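# Load two AA batteries into a remote's battery bay

## Task

Place both AA batteries in the open battery compartment of the remote control, each with correct polarity and seated fully home against its spring; moving the remote is allowed.

## Robot and tools

Robot: two arms, left_arm and right_arm, each ending in a two-finger gripper. The fingers point along the gripper's +z axis and close along its y axis. The reported end_effector_position is the spot between the finger pads, just under 1 cm behind the tips.

Frames: the scene frame has its origin at table-top height, midway between the nominal arm bases, a little behind the near table edge; +z is up, +x goes out over the table, and left_arm sits on the +y side (image left/right does not follow these names). Each arm reports its hand position, quaternion (end_effector_quat_wxyz), velocities, targets and wrist-camera pose in its own base frame. Calibrated bases: left_arm at (-0.005, +0.325, +0.007) m, right_arm at (-0.001, -0.273, +0.005) m, both nearly level. Fixed cameras and the table use the scene frame. All commanded offsets are along the axes of that arm's current Hand target. Reported poses can be off by a few centimetres, more at long reach.

Rows: every movement tool uses rows of 14 numbers, each in [-1, 1], always for both arms: dx, dy, dz, rx, ry, rz, opening for left_arm, then the same seven for right_arm. dx..rz are an offset (not a pose) from the arm's Hand target as it stood when the action or move began, along that target's own axes; 1.0 equals 0.6 m of travel or 180 degrees of turn, and rx, ry, rz form a single rotation vector. Sending the same offset again moves further. Sending six zeros re-requests the current Hand target. Opening is absolute: +1 fully open (about 87 mm between pads), +0.5 about 69 mm, 0 about 43 mm, -0.5 about 18 mm, -1 closed. A 0 opening is a real command, so to keep a gripper unchanged resend its present value.

execute_actions: argument actions is a list of actions; each action is a table of up to 15 rows, one row per 1/30 s control step, and a short table repeats its final row to fill 15 steps. Every row counts from the action's start pose, not the row before. Optional cameras lists camera names (cam_high, cam_low, cam_left_wrist, cam_right_wrist, or "all"); an unknown name voids the call. An empty actions list returns images and fuller state.

move: target is either one 14-number row or a list of up to 15 rows; every row is an offset from the same starting Hand targets. speed is path top speed in m/s (0.002 to 2.9, default 0.25; rotation up to twice that in rad/s), one value or one per target. blend (m) rounds corners of a list; 0 stops at each. opening_speed (0.2 or more, per second on the -1..+1 scale) ramps finger changes. blocking=false returns early while the move continues. A whole move is capped at 10 s. Paths are straight, ignore obstacles and the other arm, and lag or overshoot more when fast or when the arm is near straight. Avoid paths passing near an arm's own base; go around it.

wait: seconds from 0 to 10; arms hold their last command. stop: brakes a running move. zoom_image: camera plus region [x0, y0, x1, y1] in pixels of that camera's latest image (each 672x504; region at most 504 by 504). finished_scene: scene = the current scene number; irreversible, call only when both batteries stay correctly seated without the robot.

Results: per arm, end_effector_position (m) and quaternion, Hand target (the last commanded pose after clipping; next offsets count from it), Joint positions (gripper last, 0 closed to 1 open), Joint torques, Joint velocities (may read within noise), grip_measured (on the opening scale, can err by about 0.043), and Tool commands. Calls that ran actions also list positions at some steps. A move adds a move: line giving its ending (done, off_target, moving, held, fault) and limits (paced = pose clipped, held = steps withheld). done means at rest within 10 mm and 2 degrees of target; it says nothing about contact. MOTOR HOT appears at 75 °C; at 90 °C an over-temperature fault folds that arm for the rest of the scene.

Behaviour: the controller clips commanded orientation to 40 degrees from the measured one each step. Grippers often settle short or sag and tilt, especially far out; check after each move, resend zeros or the missing distance, and correct tilt. Small moves may not happen or go sideways. An arm blocked by something keeps pressing until commanded back past its gripper. Contact force grows with speed and with how far the target lies beyond contact. To grip, command about 0.04 below grip_measured at first touch; less grips lighter. Finger force is about 20 N per pad.

Avoid: dropping batteries, releasing something still moving, fast impacts, hard pushes, grippers or wrist cameras meeting each other, closing on the other arm's fingers, strain on camera cables, striking the bar, plate or rail under the bases (up to about 3 cm tall), anything leaving the table, and long stretched or loaded holds that heat motors. Loose objects may occasionally be nudged by outside disturbances.

Each tool is called after "Call:" as name([rows], argument=value, ...), one row to a line, values as JSON.

## Session

Call:
execute_actions(actions=[])

Scene clock: 0.00 s.
left_arm: end_effector_position=(+0.3821, -0.0022, +0.0628) grip_measured=+0.970 end_effector_quat_wxyz=(+0.627, -0.003, +0.779, +0.031) | right_arm: end_effector_position=(+0.3597, -0.0079, +0.0534) grip_measured=+1.000 end_effector_quat_wxyz=(+0.613, +0.048, +0.788, -0.026)
Joint positions: left_arm=[-0.058 1.594 0.287 1.092 -0.109 0.021 0.985] | right_arm=[0.039 1.53 0.214 1.065 0.139 0.054 1]
Joint velocities: within noise
Joint torques (N m): no reading
Heat: left arm: 29 °C; right arm: 29 °C.
Hand target: left_arm +0.3852, -0.0013, +0.0686; +0.633, -0.005, +0.773, +0.032 | right_arm +0.3646, -0.0064, +0.0622; +0.625, +0.047, +0.779, -0.023
Tool commands: left_gripper/opening=+1.0 right_gripper/opening=+1.0

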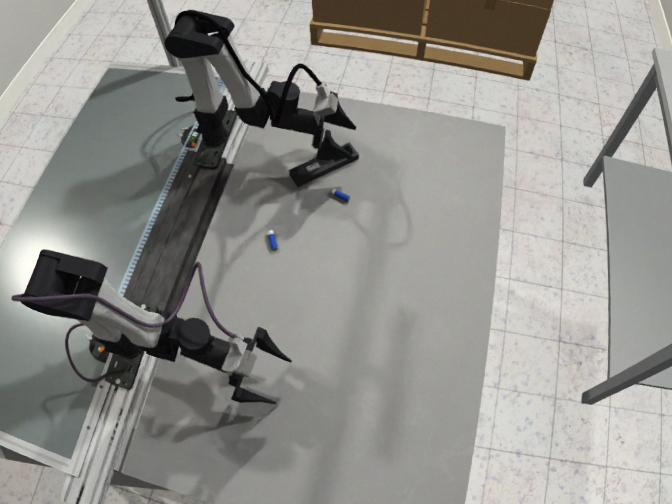

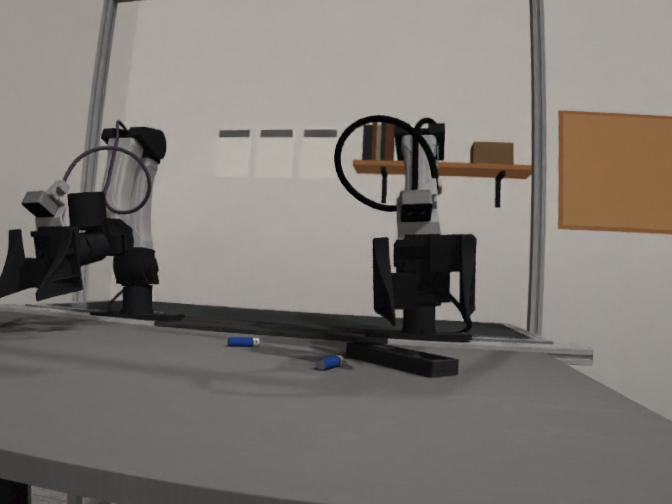

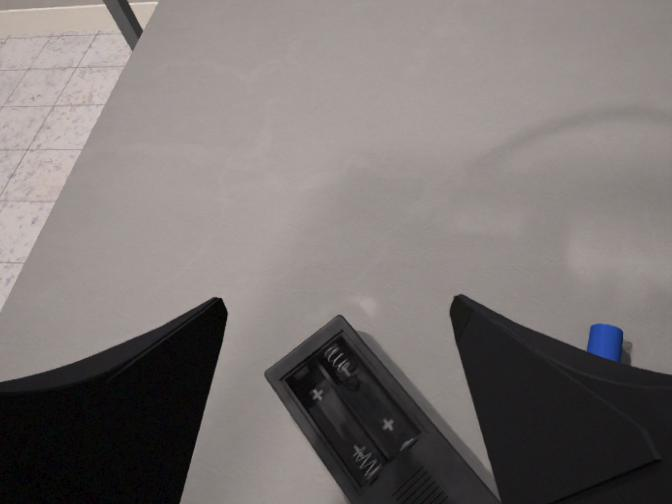

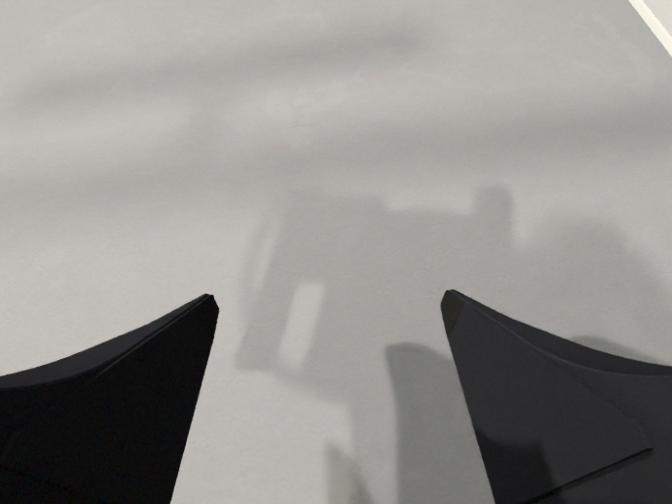

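Call:
zoom_image(camera="cam_left_wrist", region=[240, 300, 500, 504])

Call:
zoom_image(camera="cam_high", region=[240, 130, 400, 260])

Call:
zoom_image(camera="cam_low", region=[210, 320, 470, 390])

Scaled by 1.938 from the camera's 672x504 image, which has a finer 960x720 frame.

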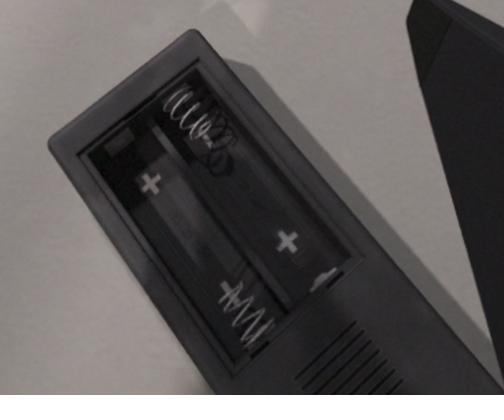

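Scaled by 3.150 from the camera's 672x504 image, which has a finer 960x720 frame.

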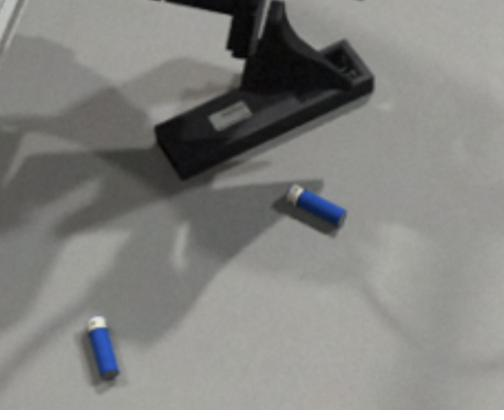

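Scaled by 1.938 from the camera's 672x504 image, which has a finer 960x720 frame.

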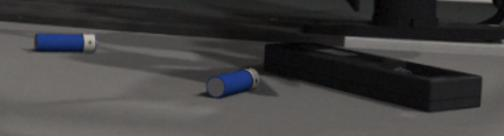

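Call:
move(target=[0.0, 0.0, -0.117, 0, 0, 0, 1, 0,0,0,0,0,0,1], cameras=["cam_left_wrist", "cam_high"])

Scene clock: 55.43 s.
left_arm: end_effector_position=(+0.3154, -0.0056, +0.0787) grip_measured=+0.970 end_effector_quat_wxyz=(+0.630, +0.000, +0.776, +0.031) | right_arm: end_effector_position=(+0.3597, -0.0079, +0.0534) grip_measured=+1.000 end_effector_quat_wxyz=(+0.613, +0.048, +0.788, -0.026)
Joint positions: left_arm=[-0.102 1.119 0.08 0.831 -0.148 0.018 0.985] | right_arm=[0.039 1.53 0.214 1.065 0.139 0.054 1]
Joint torques (N m): left_arm=[-0.54 -2.84 7.23 1.78 -0.1 0] | right_arm=[0.4 -4.79 5.45 1.96 -0.04 0.04]
Heat: left arm: 35 °C; right arm: 33 °C.
Hand target: left_arm +0.3165, -0.0052, +0.0823; +0.633, -0.005, +0.773, +0.032 | right_arm +0.3646, -0.0064, +0.0622; +0.625, +0.047, +0.779, -0.023
Off the commanded pose: left_arm 0.004 m, 1 deg | right_arm 0.010 m, 2 deg.
move: done
camera_calibration:
cam_left_wrist: T_world_to_cam=[[0.0382889, -0.9971, -0.0657698, -0.011224], [-0.879026, -0.00230667, -0.476768, 0.337383], [0.475234, 0.0760682, -0.876565, 0.0633998], [0, 0, 0, 1]] pos_world=[0.266869, -0.0152359, 0.21569]
Images, in order (width x height): cam_high 672x504, cam_left_wrist 672x504.

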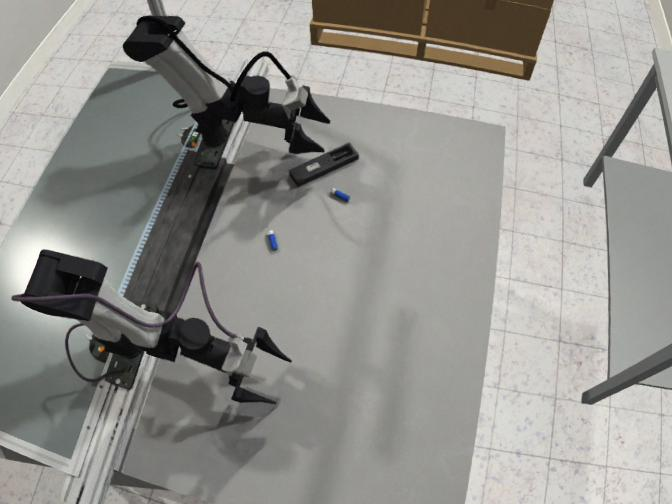

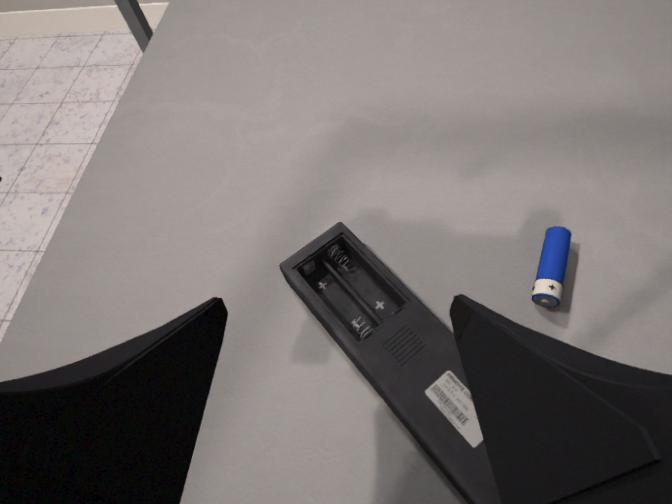

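Call:
zoom_image(camera="cam_left_wrist", region=[270, 210, 430, 350])

Call:
zoom_image(camera="cam_left_wrist", region=[500, 200, 620, 320])

Call:
zoom_image(camera="cam_high", region=[270, 130, 380, 210])

Scaled by 3.150 from the camera's 672x504 image, which has a finer 960x720 frame.

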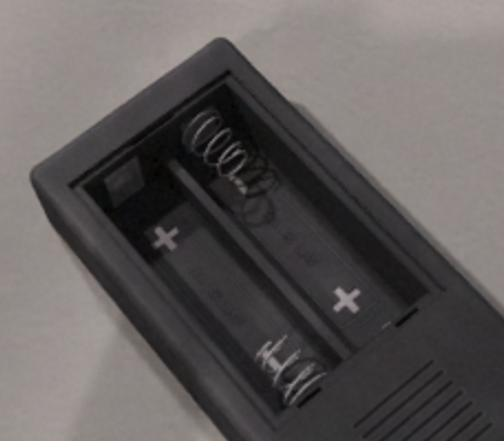

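Scaled by 4.200 from the camera's 672x504 image, which has a finer 960x720 frame.

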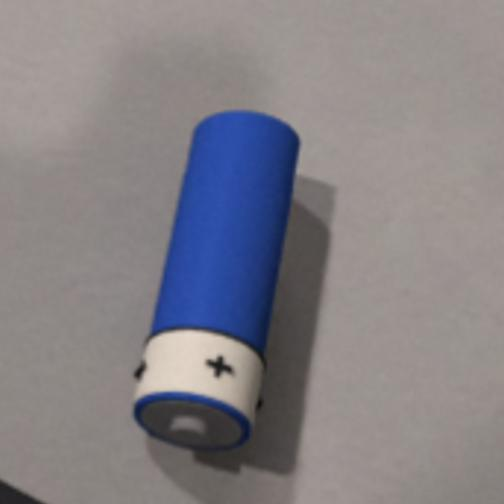

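Scaled by 4.582 from the camera's 672x504 image, which has a finer 960x720 frame.

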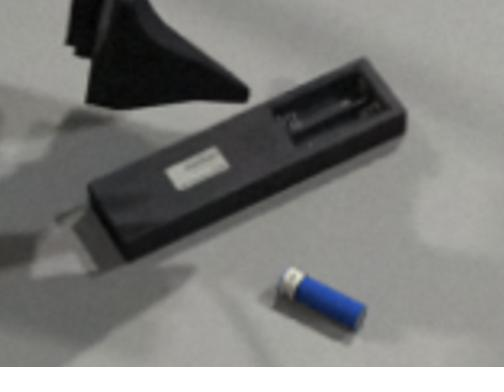

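Call:
move(target=[-0.0202, -0.4532, -0.1497, 0.2602, 0.3765, 0.2968, 0, 0,0,0,0,0,0,1], cameras=["cam_left_wrist", "cam_high"])

Scene clock: 182.40 s.
left_arm: end_effector_position=(+0.2438, -0.2805, +0.0996) grip_measured=+0.000 end_effector_quat_wxyz=(+0.006, +0.524, +0.852, +0.003) | right_arm: end_effector_position=(+0.3597, -0.0079, +0.0534) grip_measured=+1.000 end_effector_quat_wxyz=(+0.613, +0.048, +0.788, -0.026)
Joint positions: left_arm=[-0.884 2.12 1.922 -1.364 -0.01 0.218 0.5] | right_arm=[0.039 1.53 0.214 1.065 0.139 0.054 1]
Joint torques (N m): left_arm=[0.03 -8.95 9.21 0.12 0.17 0.16] | right_arm=[0.34 -4.79 5.42 1.95 -0.03 0.02]
Heat: left arm: 37 °C; right arm: 39 °C.
Hand target: left_arm +0.2441, -0.2821, +0.1001; +0.000, +0.526, +0.850, +0.000 | right_arm +0.3646, -0.0064, +0.0622; +0.625, +0.047, +0.779, -0.023
Off the commanded pose: left_arm 0.002 m, 1 deg | right_arm 0.010 m, 2 deg.
move: done
camera_calibration:
cam_left_wrist: T_world_to_cam=[[-0.900051, -0.435542, -0.0145231, 0.0998378], [-0.293784, 0.581818, 0.758405, 0.181898], [-0.321868, 0.68687, -0.651622, 0.479794], [0, 0, 0, 1]] pos_world=[0.297728, -0.391905, 0.176142]
Images, in order (width x height): cam_high 672x504, cam_left_wrist 672x504.

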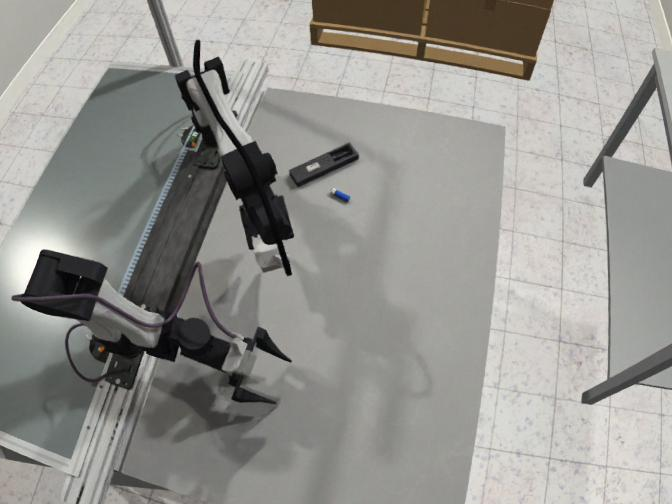

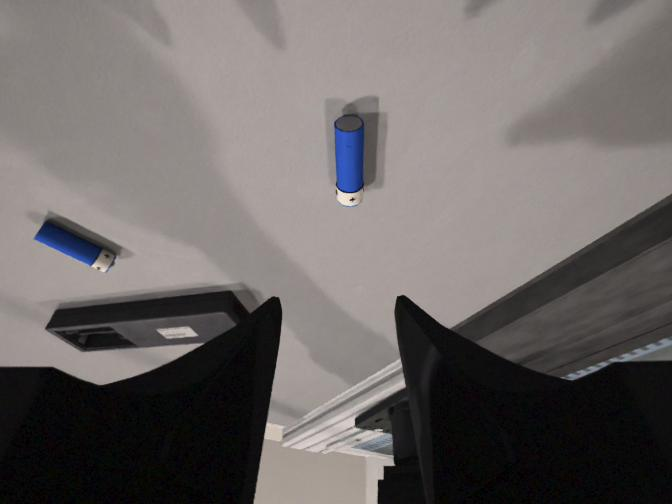

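Call:
move(target=[0.0278, -0.0083, 0.1325, 0, 0, -0.0056, 0, 0,0,0,0,0,0,1], cameras=["cam_left_wrist", "cam_low"])

Call:
zoom_image(camera="cam_left_wrist", region=[240, 200, 440, 350])

Call:
zoom_image(camera="cam_low", region=[180, 280, 300, 370])

Scene clock: 207.13 s.
left_arm: end_effector_position=(+0.2311, -0.2653, +0.0176) grip_measured=+0.000 end_effector_quat_wxyz=(-0.012, +0.522, +0.853, +0.009) | right_arm: end_effector_position=(+0.3597, -0.0079, +0.0534) grip_measured=+1.000 end_effector_quat_wxyz=(+0.613, +0.048, +0.788, -0.026)
Joint positions: left_arm=[-0.884 2.12 1.587 -1.065 -0.01 0.215 0.5] | right_arm=[0.039 1.53 0.214 1.065 0.139 0.054 1]
Joint torques (N m): left_arm=[-0.03 -11.17 5.86 0.41 0.17 0] | right_arm=[0.39 -4.78 5.42 1.95 -0.02 0.03]
Heat: left arm: 35 °C; right arm: 40 °C.
Hand target: left_arm +0.2322, -0.2693, +0.0206; +0.000, +0.519, +0.855, +0.000 | right_arm +0.3646, -0.0064, +0.0622; +0.625, +0.047, +0.779, -0.023
Off the commanded pose: left_arm 0.005 m, 2 deg | right_arm 0.010 m, 2 deg.
move: done
camera_calibration:
cam_left_wrist: T_world_to_cam=[[-0.898982, -0.43795, -0.00554661, 0.092843], [-0.277183, 0.559079, 0.781409, 0.22123], [-0.339117, 0.70401, -0.623995, 0.419952], [0, 0, 0, 1]] pos_world=[0.287198, -0.378675, 0.0896917]
Images, in order (width x height): cam_low 672x504, cam_left_wrist 672x504.

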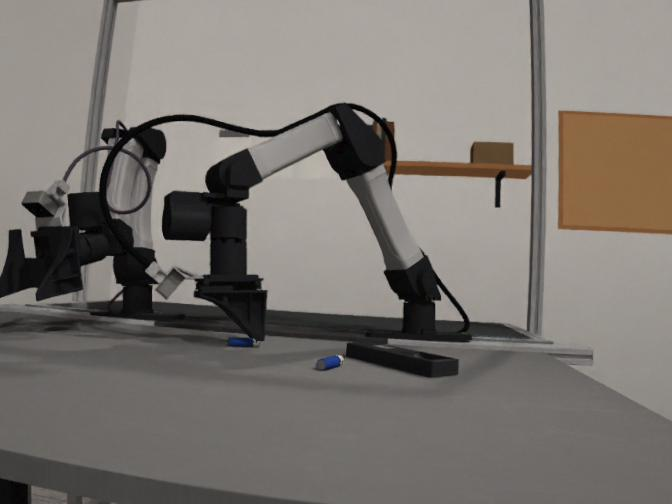

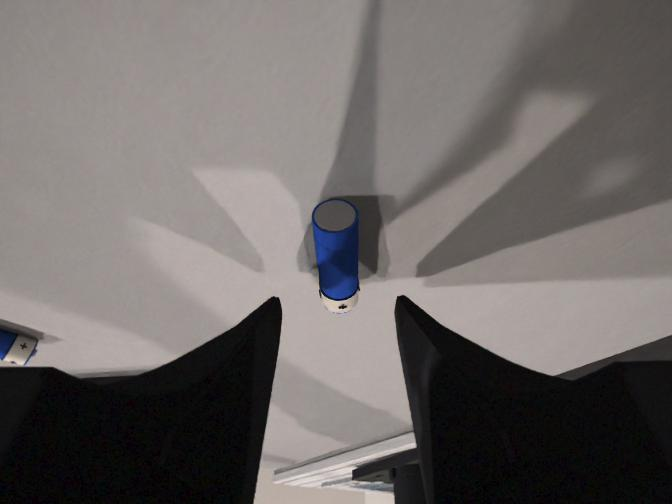

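Scaled by 2.520 from the camera's 672x504 image, which has a finer 960x720 frame.

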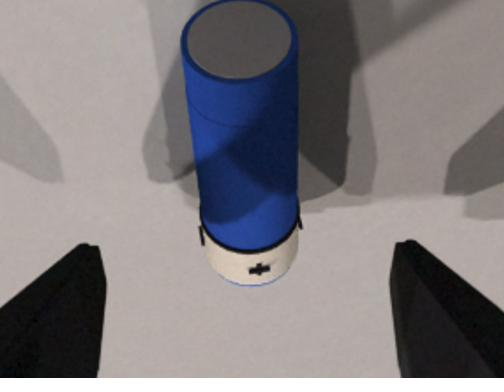

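Scaled by 4.200 from the camera's 672x504 image, which has a finer 960x720 frame.

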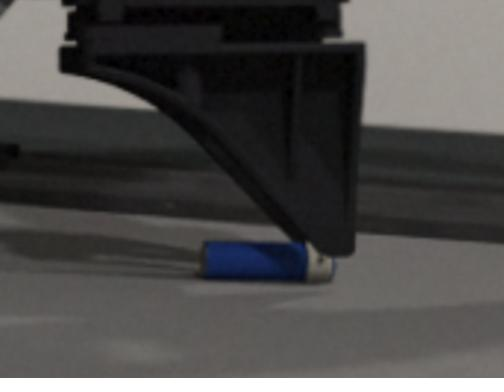

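Call:
move(target=[-0.0217, 0, 0.0072, 0.01, -0.015, 0, 0, 0,0,0,0,0,0,1], cameras=["cam_left_wrist", "cam_low"], speed=0.1)

Call:
zoom_image(camera="cam_low", region=[180, 280, 300, 370])

Scene clock: 236.73 s.
left_arm: end_effector_position=(+0.2324, -0.2780, +0.0155) grip_measured=+0.000 end_effector_quat_wxyz=(+0.002, +0.522, +0.853, -0.017) | right_arm: end_effector_position=(+0.3597, -0.0079, +0.0534) grip_measured=+1.000 end_effector_quat_wxyz=(+0.613, +0.048, +0.788, -0.026)
Joint positions: left_arm=[-0.884 2.12 1.587 -1.023 0.03 0.215 0.5] | right_arm=[0.039 1.53 0.214 1.065 0.139 0.054 1]
Joint torques (N m): left_arm=[1.03 -10.21 6.86 0.52 0.18 0.1] | right_arm=[0.35 -4.77 5.45 1.95 -0.04 0.03]
Heat: left arm: 39 °C; right arm: 41 °C.
Hand target: left_arm +0.2382, -0.2809, +0.0163; +0.012, +0.519, +0.855, -0.026 | right_arm +0.3646, -0.0064, +0.0622; +0.625, +0.047, +0.779, -0.023
Off the commanded pose: left_arm 0.006 m, 2 deg | right_arm 0.010 m, 2 deg.
move: done
camera_calibration:
cam_left_wrist: T_world_to_cam=[[-0.898839, -0.437666, 0.0231726, 0.0880516], [-0.274583, 0.603547, 0.748556, 0.242518], [-0.341603, 0.666468, -0.662667, 0.418786], [0, 0, 0, 1]] pos_world=[0.288794, -0.386941, 0.0939372]
Images, in order (width x height): cam_low 672x504, cam_left_wrist 672x504.

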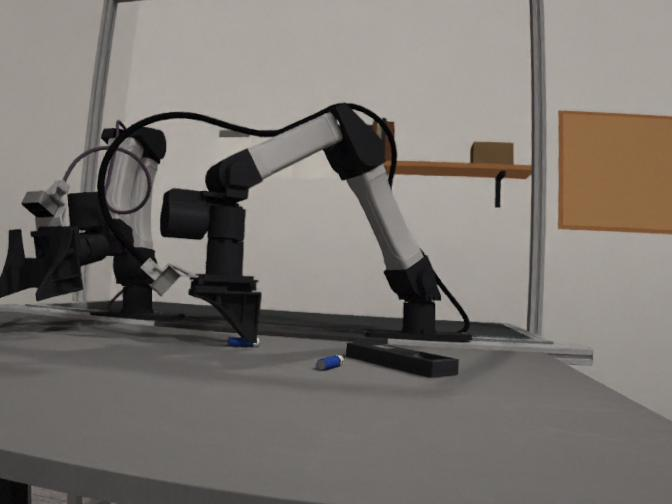

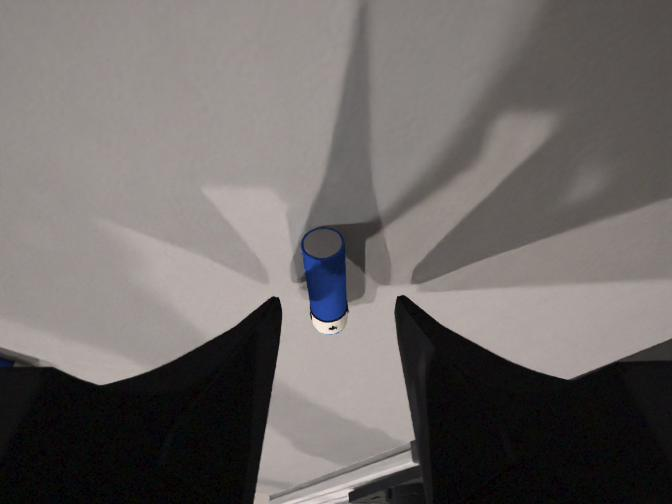

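Scaled by 4.200 from the camera's 672x504 image, which has a finer 960x720 frame.

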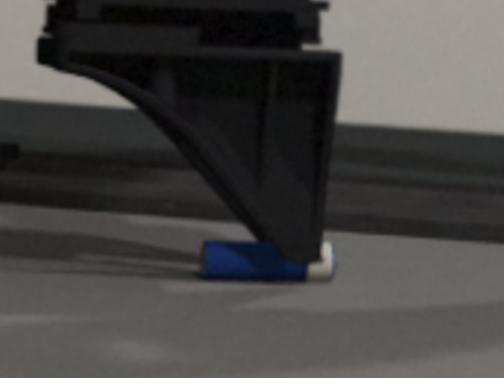

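Call:
move(target=[0, 0.005, 0.0025, 0.0, 0.0, 0, 0, 0,0,0,0,0,0,1], cameras=["cam_left_wrist", "cam_low"], speed=0.1)

Call:
zoom_image(camera="cam_low", region=[180, 280, 300, 370])

Scene clock: 246.40 s.
left_arm: end_effector_position=(+0.2356, -0.2767, +0.0154) grip_measured=+0.000 end_effector_quat_wxyz=(+0.004, +0.519, +0.854, -0.018) | right_arm: end_effector_position=(+0.3597, -0.0079, +0.0534) grip_measured=+1.000 end_effector_quat_wxyz=(+0.613, +0.048, +0.788, -0.026)
Joint positions: left_arm=[-0.875 2.12 1.587 -1.018 0.031 0.217 0.5] | right_arm=[0.039 1.53 0.214 1.065 0.139 0.054 1]
Joint torques (N m): left_arm=[0.8 -9.8 6.91 0.5 0.17 0.17] | right_arm=[0.42 -4.81 5.41 1.95 -0.04 0.03]
Heat: left arm: 40 °C; right arm: 41 °C.
Hand target: left_arm +0.2408, -0.2796, +0.0147; +0.012, +0.519, +0.854, -0.026 | right_arm +0.3646, -0.0064, +0.0622; +0.625, +0.047, +0.779, -0.023
Off the commanded pose: left_arm 0.006 m, 1 deg | right_arm 0.010 m, 2 deg.
move: done
camera_calibration:
cam_left_wrist: T_world_to_cam=[[-0.895681, -0.444106, 0.0229311, 0.0889464], [-0.280545, 0.604314, 0.74572, 0.244446], [-0.345036, 0.661494, -0.665864, 0.418343], [0, 0, 0, 1]] pos_world=[0.29259, -0.384952, 0.0942317]
Images, in order (width x height): cam_low 672x504, cam_left_wrist 672x504.

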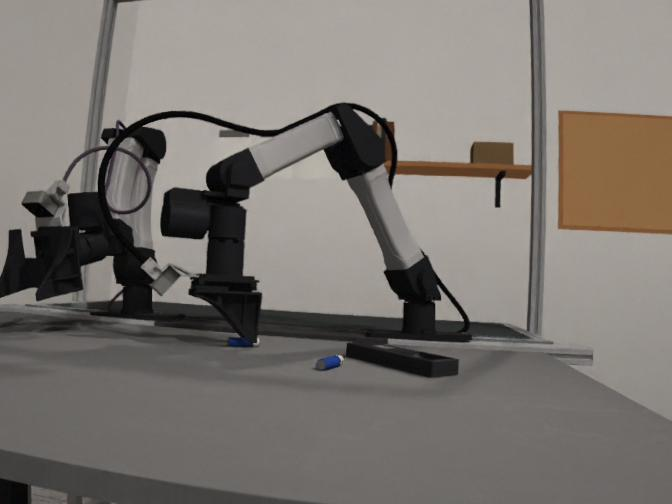

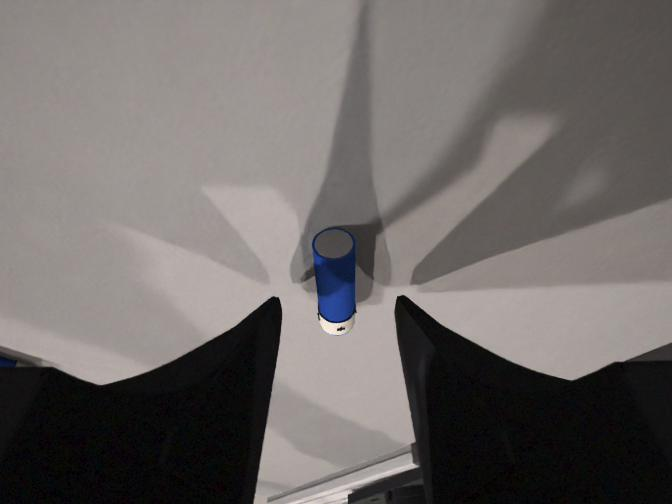

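Scaled by 4.200 from the camera's 672x504 image, which has a finer 960x720 frame.

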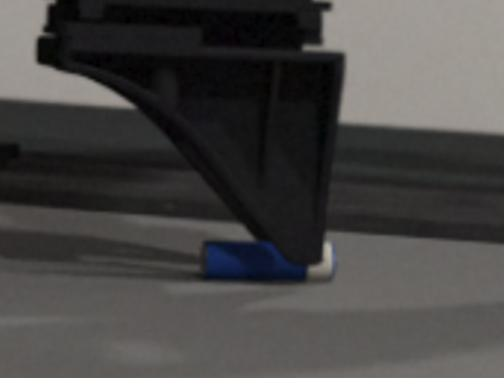

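Call:
move(target=[0, 0.0, 0.004, 0.0, 0.0, 0, 0, 0,0,0,0,0,0,1], cameras=["cam_low"], speed=0.1)

Call:
zoom_image(camera="cam_low", region=[180, 280, 300, 370])

Scene clock: 252.47 s.
left_arm: end_effector_position=(+0.2369, -0.2782, +0.0151) grip_measured=+0.000 end_effector_quat_wxyz=(+0.008, +0.519, +0.854, -0.019) | right_arm: end_effector_position=(+0.3597, -0.0079, +0.0534) grip_measured=+1.000 end_effector_quat_wxyz=(+0.613, +0.048, +0.788, -0.026)
Joint positions: left_arm=[-0.875 2.12 1.587 -1.01 0.031 0.217 0.5] | right_arm=[0.039 1.53 0.214 1.065 0.139 0.054 1]
Joint torques (N m): left_arm=[0.77 -9.59 6.41 0.53 0.18 0.16] | right_arm=[0.38 -4.81 5.39 1.94 -0.05 0.04]
Heat: left arm: 40 °C; right arm: 41 °C.
Hand target: left_arm +0.2409, -0.2797, +0.0123; +0.012, +0.519, +0.855, -0.026 | right_arm +0.3646, -0.0064, +0.0622; +0.625, +0.047, +0.779, -0.023
Off the commanded pose: left_arm 0.005 m, 1 deg | right_arm 0.010 m, 2 deg.
move: done
Images, in order (width x height): cam_low 672x504.

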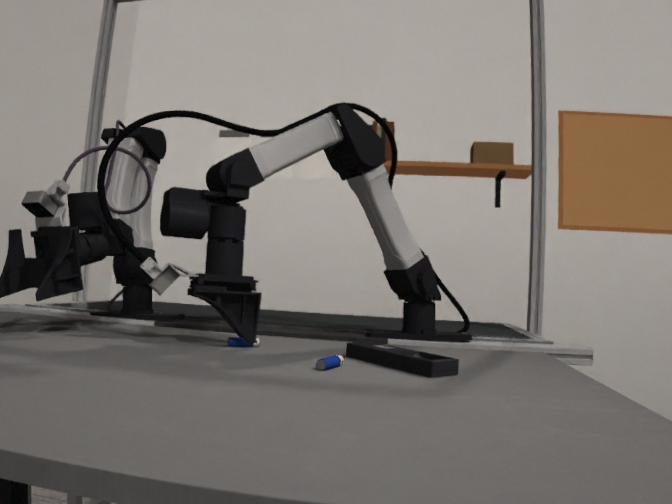

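Scaled by 4.200 from the camera's 672x504 image, which has a finer 960x720 frame.

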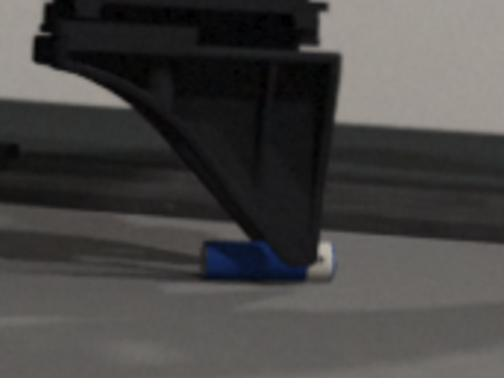

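Call:
move(target=[0, 0.0, 0.0, 0.0, 0.0, 0, -0.68, 0,0,0,0,0,0,1], opening_speed=0.6, cameras=["cam_low", "cam_left_wrist"])

Call:
zoom_image(camera="cam_low", region=[180, 280, 300, 370])

Call:
zoom_image(camera="cam_left_wrist", region=[240, 200, 440, 350])

Scene clock: 259.90 s.
left_arm: end_effector_position=(+0.2369, -0.2783, +0.0151) grip_measured=-0.637 end_effector_quat_wxyz=(+0.008, +0.519, +0.854, -0.019) | right_arm: end_effector_position=(+0.3597, -0.0079, +0.0534) grip_measured=+1.000 end_effector_quat_wxyz=(+0.613, +0.048, +0.788, -0.026)
Joint positions: left_arm=[-0.875 2.12 1.587 -1.01 0.031 0.217 0.182] | right_arm=[0.039 1.53 0.214 1.065 0.139 0.054 1]
Joint torques (N m): left_arm=[0.76 -9.61 6.43 0.53 0.18 0.15] | right_arm=[0.35 -4.81 5.39 1.97 -0.02 0.03]
Heat: left arm: 40 °C; right arm: 41 °C.
Hand target: left_arm +0.2408, -0.2797, +0.0123; +0.012, +0.519, +0.855, -0.026 | right_arm +0.3646, -0.0064, +0.0622; +0.625, +0.047, +0.779, -0.023
Off the commanded pose: left_arm 0.005 m, 1 deg | right_arm 0.010 m, 2 deg.
move: done
camera_calibration:
cam_left_wrist: T_world_to_cam=[[-0.895803, -0.443944, 0.0212556, 0.0895055], [-0.284398, 0.609305, 0.740179, 0.248365], [-0.341549, 0.65701, -0.672073, 0.417749], [0, 0, 0, 1]] pos_world=[0.293496, -0.38606, 0.0950206]
Images, in order (width x height): cam_low 672x504, cam_left_wrist 672x504.

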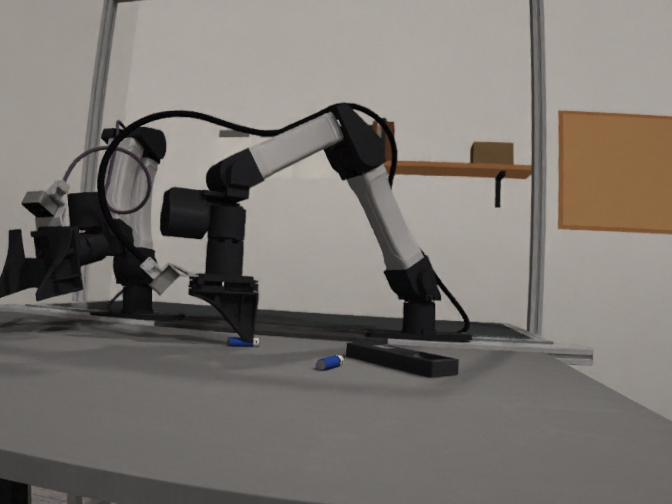

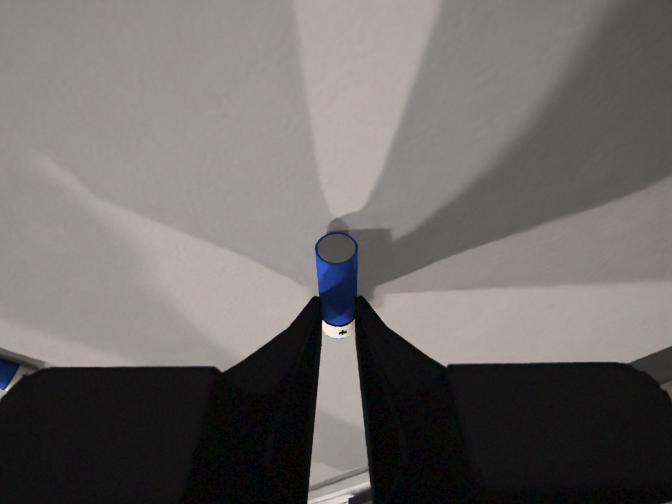

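Scaled by 4.200 from the camera's 672x504 image, which has a finer 960x720 frame.

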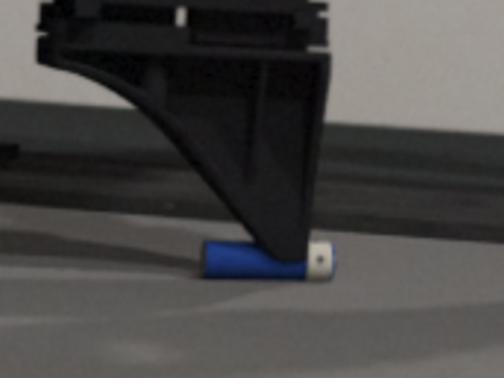

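Scaled by 2.520 from the camera's 672x504 image, which has a finer 960x720 frame.

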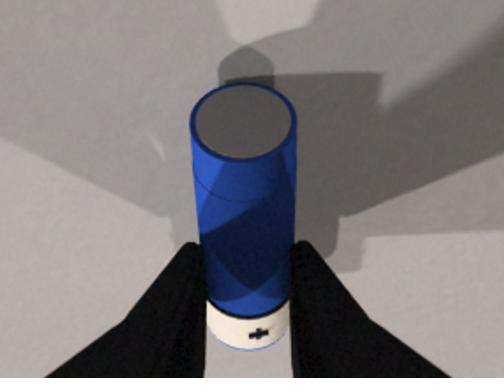

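Call:
move([
  [0,0,-0.1667,0,0,0,-0.68, 0,0,0,0,0,0,1],
  [0.2893,0.3632,-0.2223,-0.0093,0.0056,-0.5779,-0.68,0,0,0,0,0,0,1],
], blend=0.03, cameras=["cam_left_wrist", "cam_high"])

Call:
zoom_image(camera="cam_left_wrist", region=[200, 50, 500, 350])

Scene clock: 317.00 s.
left_arm: end_effector_position=(+0.3520, -0.0205, +0.1300) grip_measured=-0.637 end_effector_quat_wxyz=(-0.011, -0.348, +0.937, -0.014) | right_arm: end_effector_position=(+0.3597, -0.0079, +0.0534) grip_measured=+1.000 end_effector_quat_wxyz=(+0.613, +0.048, +0.788, -0.026)
Joint positions: left_arm=[0.033 2.025 1.893 -1.451 0.034 -0.678 0.182] | right_arm=[0.039 1.53 0.214 1.065 0.139 0.054 1]
Joint torques (N m): left_arm=[0.31 -8.06 9.21 0.13 -0.04 -0.01] | right_arm=[0.35 -4.78 5.42 1.94 -0.03 0.03]
Heat: left arm: 41 °C; right arm: 43 °C.
Hand target: left_arm +0.3547, -0.0181, +0.1304; -0.013, -0.354, +0.935, -0.010 | right_arm +0.3646, -0.0064, +0.0622; +0.625, +0.047, +0.779, -0.023
Off the commanded pose: left_arm 0.004 m, 1 deg | right_arm 0.010 m, 2 deg.
move: done
camera_calibration:
cam_left_wrist: T_world_to_cam=[[0.639033, -0.769, 0.0165763, -0.24165], [-0.48781, -0.388516, 0.781727, 0.0847377], [-0.594708, -0.507636, -0.6234, 0.423864], [0, 0, 0, 1]] pos_world=[0.447834, 0.0622613, 0.202001]
Images, in order (width x height): cam_high 672x504, cam_left_wrist 672x504.

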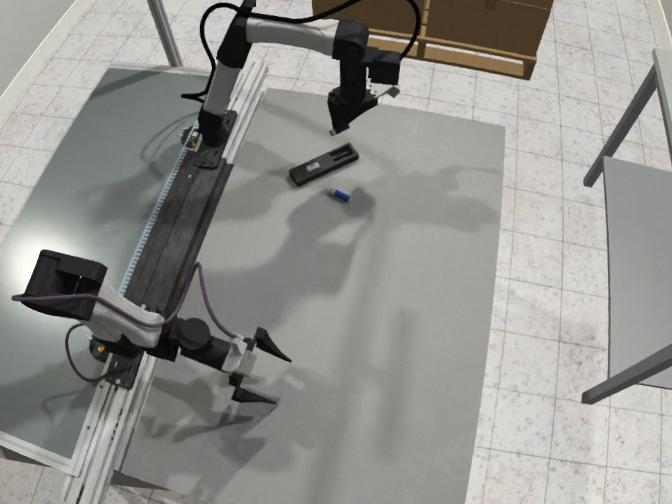

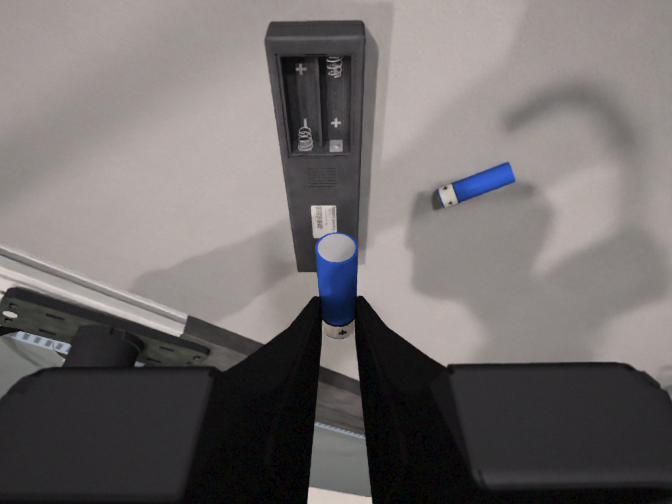

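Scaled by 1.680 from the camera's 672x504 image, which has a finer 960x720 frame.

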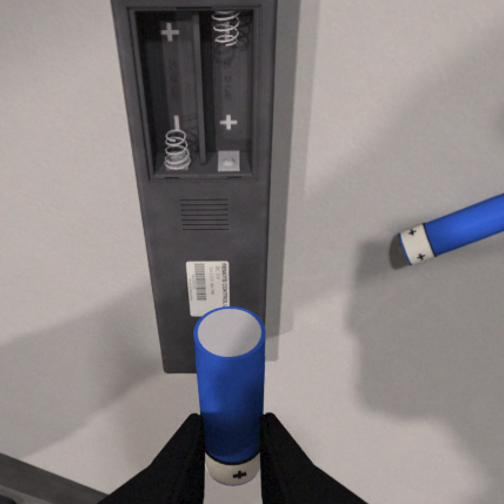

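Call:
zoom_image(camera="cam_left_wrist", region=[250, 10, 390, 170])

Call:
zoom_image(camera="cam_left_wrist", region=[270, 190, 400, 350])

Scaled by 3.150 from the camera's 672x504 image, which has a finer 960x720 frame.

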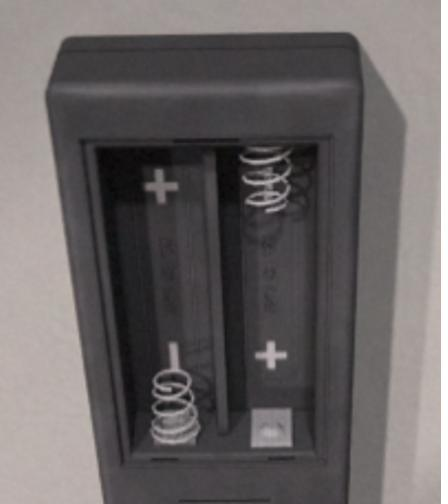

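Scaled by 3.150 from the camera's 672x504 image, which has a finer 960x720 frame.

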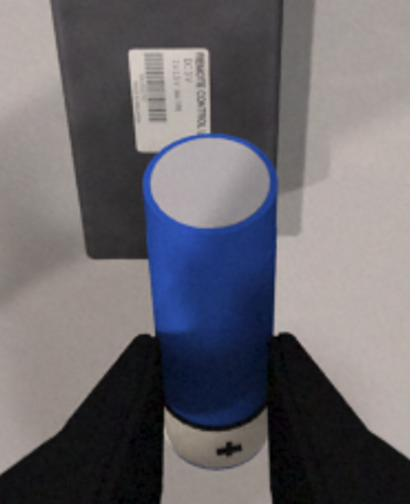

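Call:
move([
  [-0.0673,0.2095,0.1632,0,0,0,-0.68, 0,0,0,0,0,0,1],
  [-0.0687,0.2098,0.2065,0,0,0,-0.68,0,0,0,0,0,0,1],
], blend=0.01, speed=[0.25, 0.06], cameras=["cam_left_wrist", "cam_low"])

Call:
zoom_image(camera="cam_low", region=[380, 280, 560, 400])

Call:
zoom_image(camera="cam_left_wrist", region=[240, 200, 440, 350])

Scene clock: 435.40 s.
left_arm: end_effector_position=(+0.2957, +0.0975, +0.0044) grip_measured=-0.637 end_effector_quat_wxyz=(-0.026, -0.358, +0.933, -0.011) | right_arm: end_effector_position=(+0.3597, -0.0079, +0.0534) grip_measured=+1.000 end_effector_quat_wxyz=(+0.613, +0.048, +0.788, -0.026)
Joint positions: left_arm=[0.377 2.008 1.354 -0.968 0.022 -0.354 0.182] | right_arm=[0.039 1.53 0.214 1.065 0.139 0.054 1]
Joint torques (N m): left_arm=[-0.09 -9.22 5.83 0.44 0.03 0.16] | right_arm=[0.34 -4.79 5.48 1.95 -0.04 0.04]
Heat: left arm: 39 °C; right arm: 45 °C.
Hand target: left_arm +0.3001, +0.1000, +0.0039; -0.013, -0.354, +0.935, -0.011 | right_arm +0.3646, -0.0064, +0.0622; +0.625, +0.047, +0.779, -0.023
Off the commanded pose: left_arm 0.005 m, 2 deg | right_arm 0.010 m, 2 deg.
move: done
camera_calibration:
cam_left_wrist: T_world_to_cam=[[0.65462, -0.755957, 0.00116638, -0.11873], [-0.456443, -0.394026, 0.797749, 0.192438], [-0.602604, -0.522755, -0.602988, 0.375643], [0, 0, 0, 1]] pos_world=[0.391925, 0.18244, 0.0731295]
Images, in order (width x height): cam_low 672x504, cam_left_wrist 672x504.

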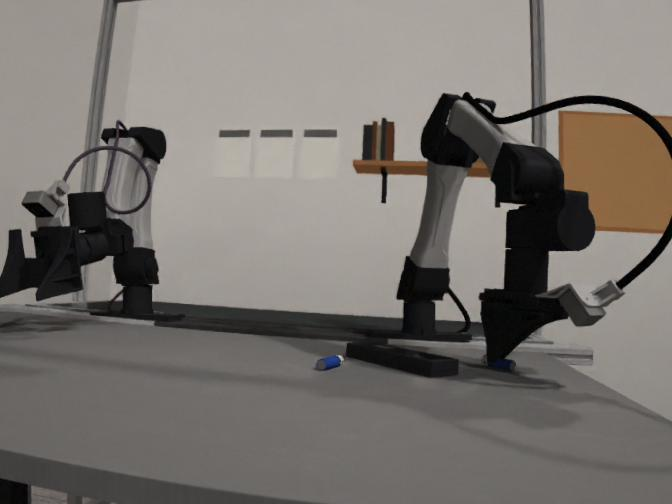

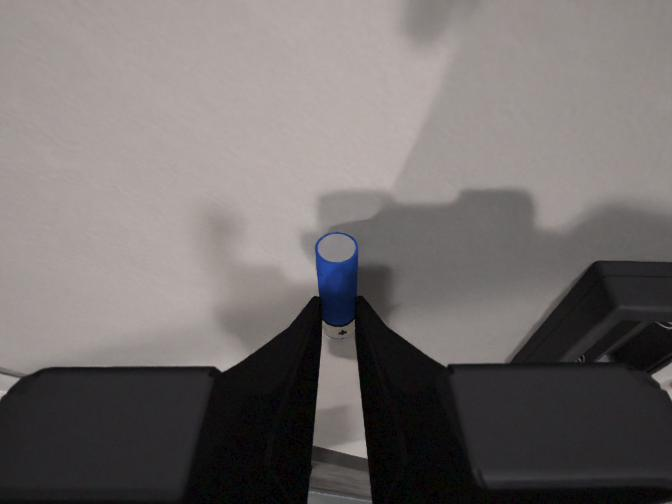

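Scaled by 2.800 from the camera's 672x504 image, which has a finer 960x720 frame.

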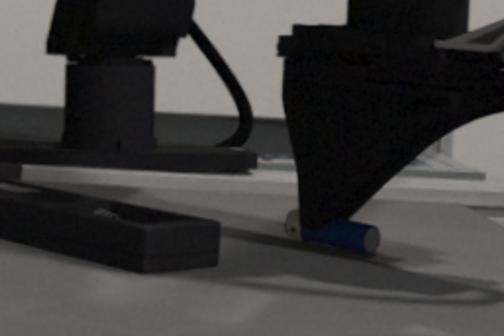

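Scaled by 2.520 from the camera's 672x504 image, which has a finer 960x720 frame.

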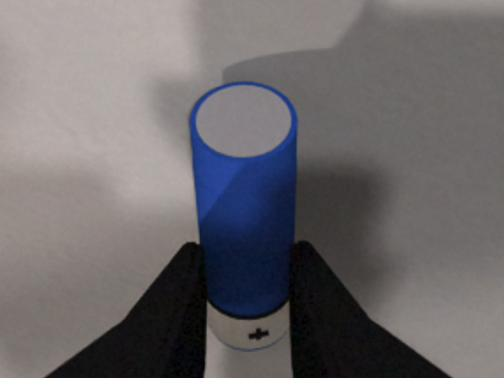

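Call:
move(target=[0,0,0.0075,0,-0.0128,0,-0.68, 0,0,0,0,0,0,1], speed=0.05, cameras=["cam_left_wrist", "cam_low"])

Call:
zoom_image(camera="cam_low", region=[450, 320, 570, 400])

Call:
zoom_image(camera="cam_left_wrist", region=[240, 200, 440, 350])

Scene clock: 447.07 s.
left_arm: end_effector_position=(+0.2951, +0.0972, +0.0021) grip_measured=-0.637 end_effector_quat_wxyz=(-0.013, -0.358, +0.934, -0.011) | right_arm: end_effector_position=(+0.3597, -0.0079, +0.0534) grip_measured=+1.000 end_effector_quat_wxyz=(+0.613, +0.048, +0.788, -0.026)
Joint positions: left_arm=[0.377 1.985 1.316 -0.927 0.022 -0.354 0.182] | right_arm=[0.039 1.53 0.214 1.065 0.139 0.054 1]
Joint torques (N m): left_arm=[-0.73 -9.46 4.44 0.73 -0.11 0.08] | right_arm=[0.29 -4.82 5.39 1.97 -0.04 0.03]
Heat: left arm: 40 °C; right arm: 45 °C.
Hand target: left_arm +0.3001, +0.0999, -0.0006; +0.006, -0.355, +0.935, -0.003 | right_arm +0.3646, -0.0064, +0.0622; +0.625, +0.047, +0.779, -0.023
Off the commanded pose: left_arm 0.006 m, 2 deg | right_arm 0.010 m, 2 deg.
move: done
camera_calibration:
cam_left_wrist: T_world_to_cam=[[0.654492, -0.756006, 0.00975715, -0.118491], [-0.475571, -0.401612, 0.782649, 0.200382], [-0.587769, -0.516878, -0.622386, 0.368859], [0, 0, 0, 1]] pos_world=[0.389651, 0.181551, 0.0739]
Images, in order (width x height): cam_low 672x504, cam_left_wrist 672x504.

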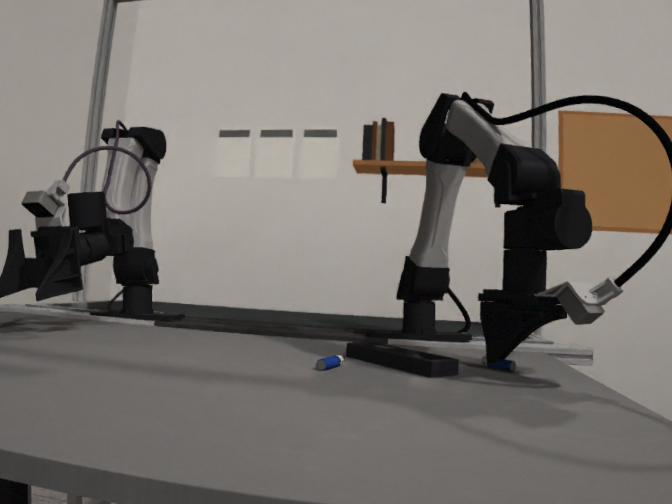

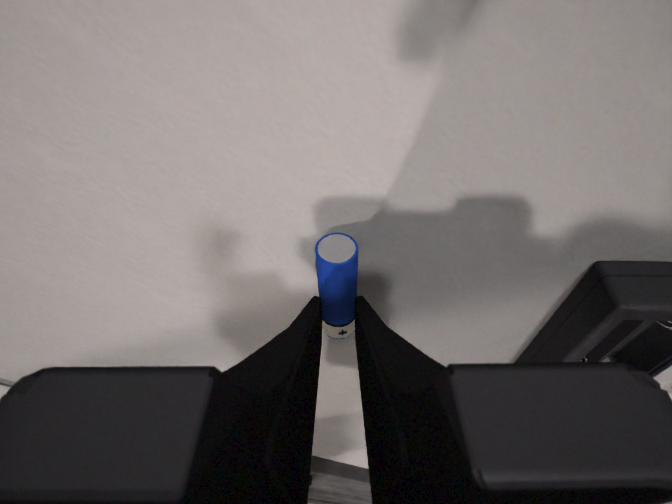

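Scaled by 4.200 from the camera's 672x504 image, which has a finer 960x720 frame.

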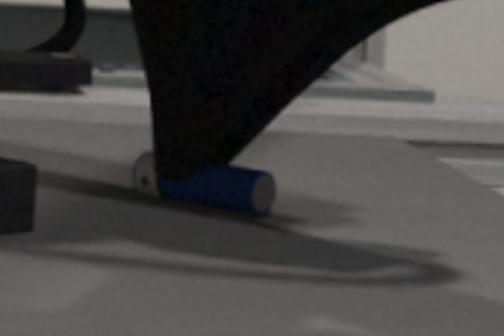

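Scaled by 2.520 from the camera's 672x504 image, which has a finer 960x720 frame.

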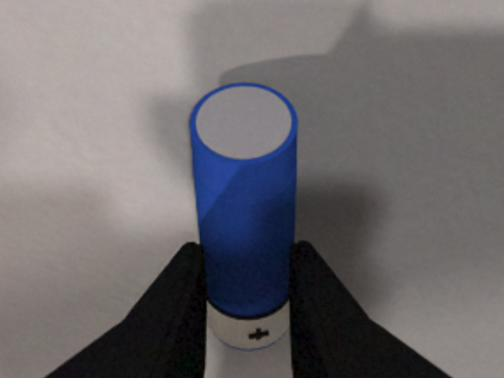

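Call:
move(target=[0,0,0.0033,0,0,0,-0.68, 0,0,0,0,0,0,1], speed=0.05)

Scene clock: 452.70 s.
left_arm: end_effector_position=(+0.2952, +0.0973, +0.0021) grip_measured=-0.637 end_effector_quat_wxyz=(-0.012, -0.358, +0.934, -0.011) | right_arm: end_effector_position=(+0.3597, -0.0079, +0.0534) grip_measured=+1.000 end_effector_quat_wxyz=(+0.613, +0.048, +0.788, -0.026)
Joint positions: left_arm=[0.377 1.985 1.316 -0.926 0.022 -0.354 0.182] | right_arm=[0.039 1.53 0.214 1.065 0.139 0.054 1]
Joint torques (N m): left_arm=[-0.7 -9.26 4.07 0.78 -0.11 0.08] | right_arm=[0.39 -4.79 5.37 1.95 -0.04 0.04]
Heat: left arm: 40 °C; right arm: 45 °C.
Hand target: left_arm +0.3001, +0.0999, -0.0026; +0.006, -0.355, +0.935, -0.003 | right_arm +0.3646, -0.0064, +0.0622; +0.625, +0.047, +0.779, -0.023
Off the commanded pose: left_arm 0.007 m, 2 deg | right_arm 0.010 m, 2 deg.
move: done


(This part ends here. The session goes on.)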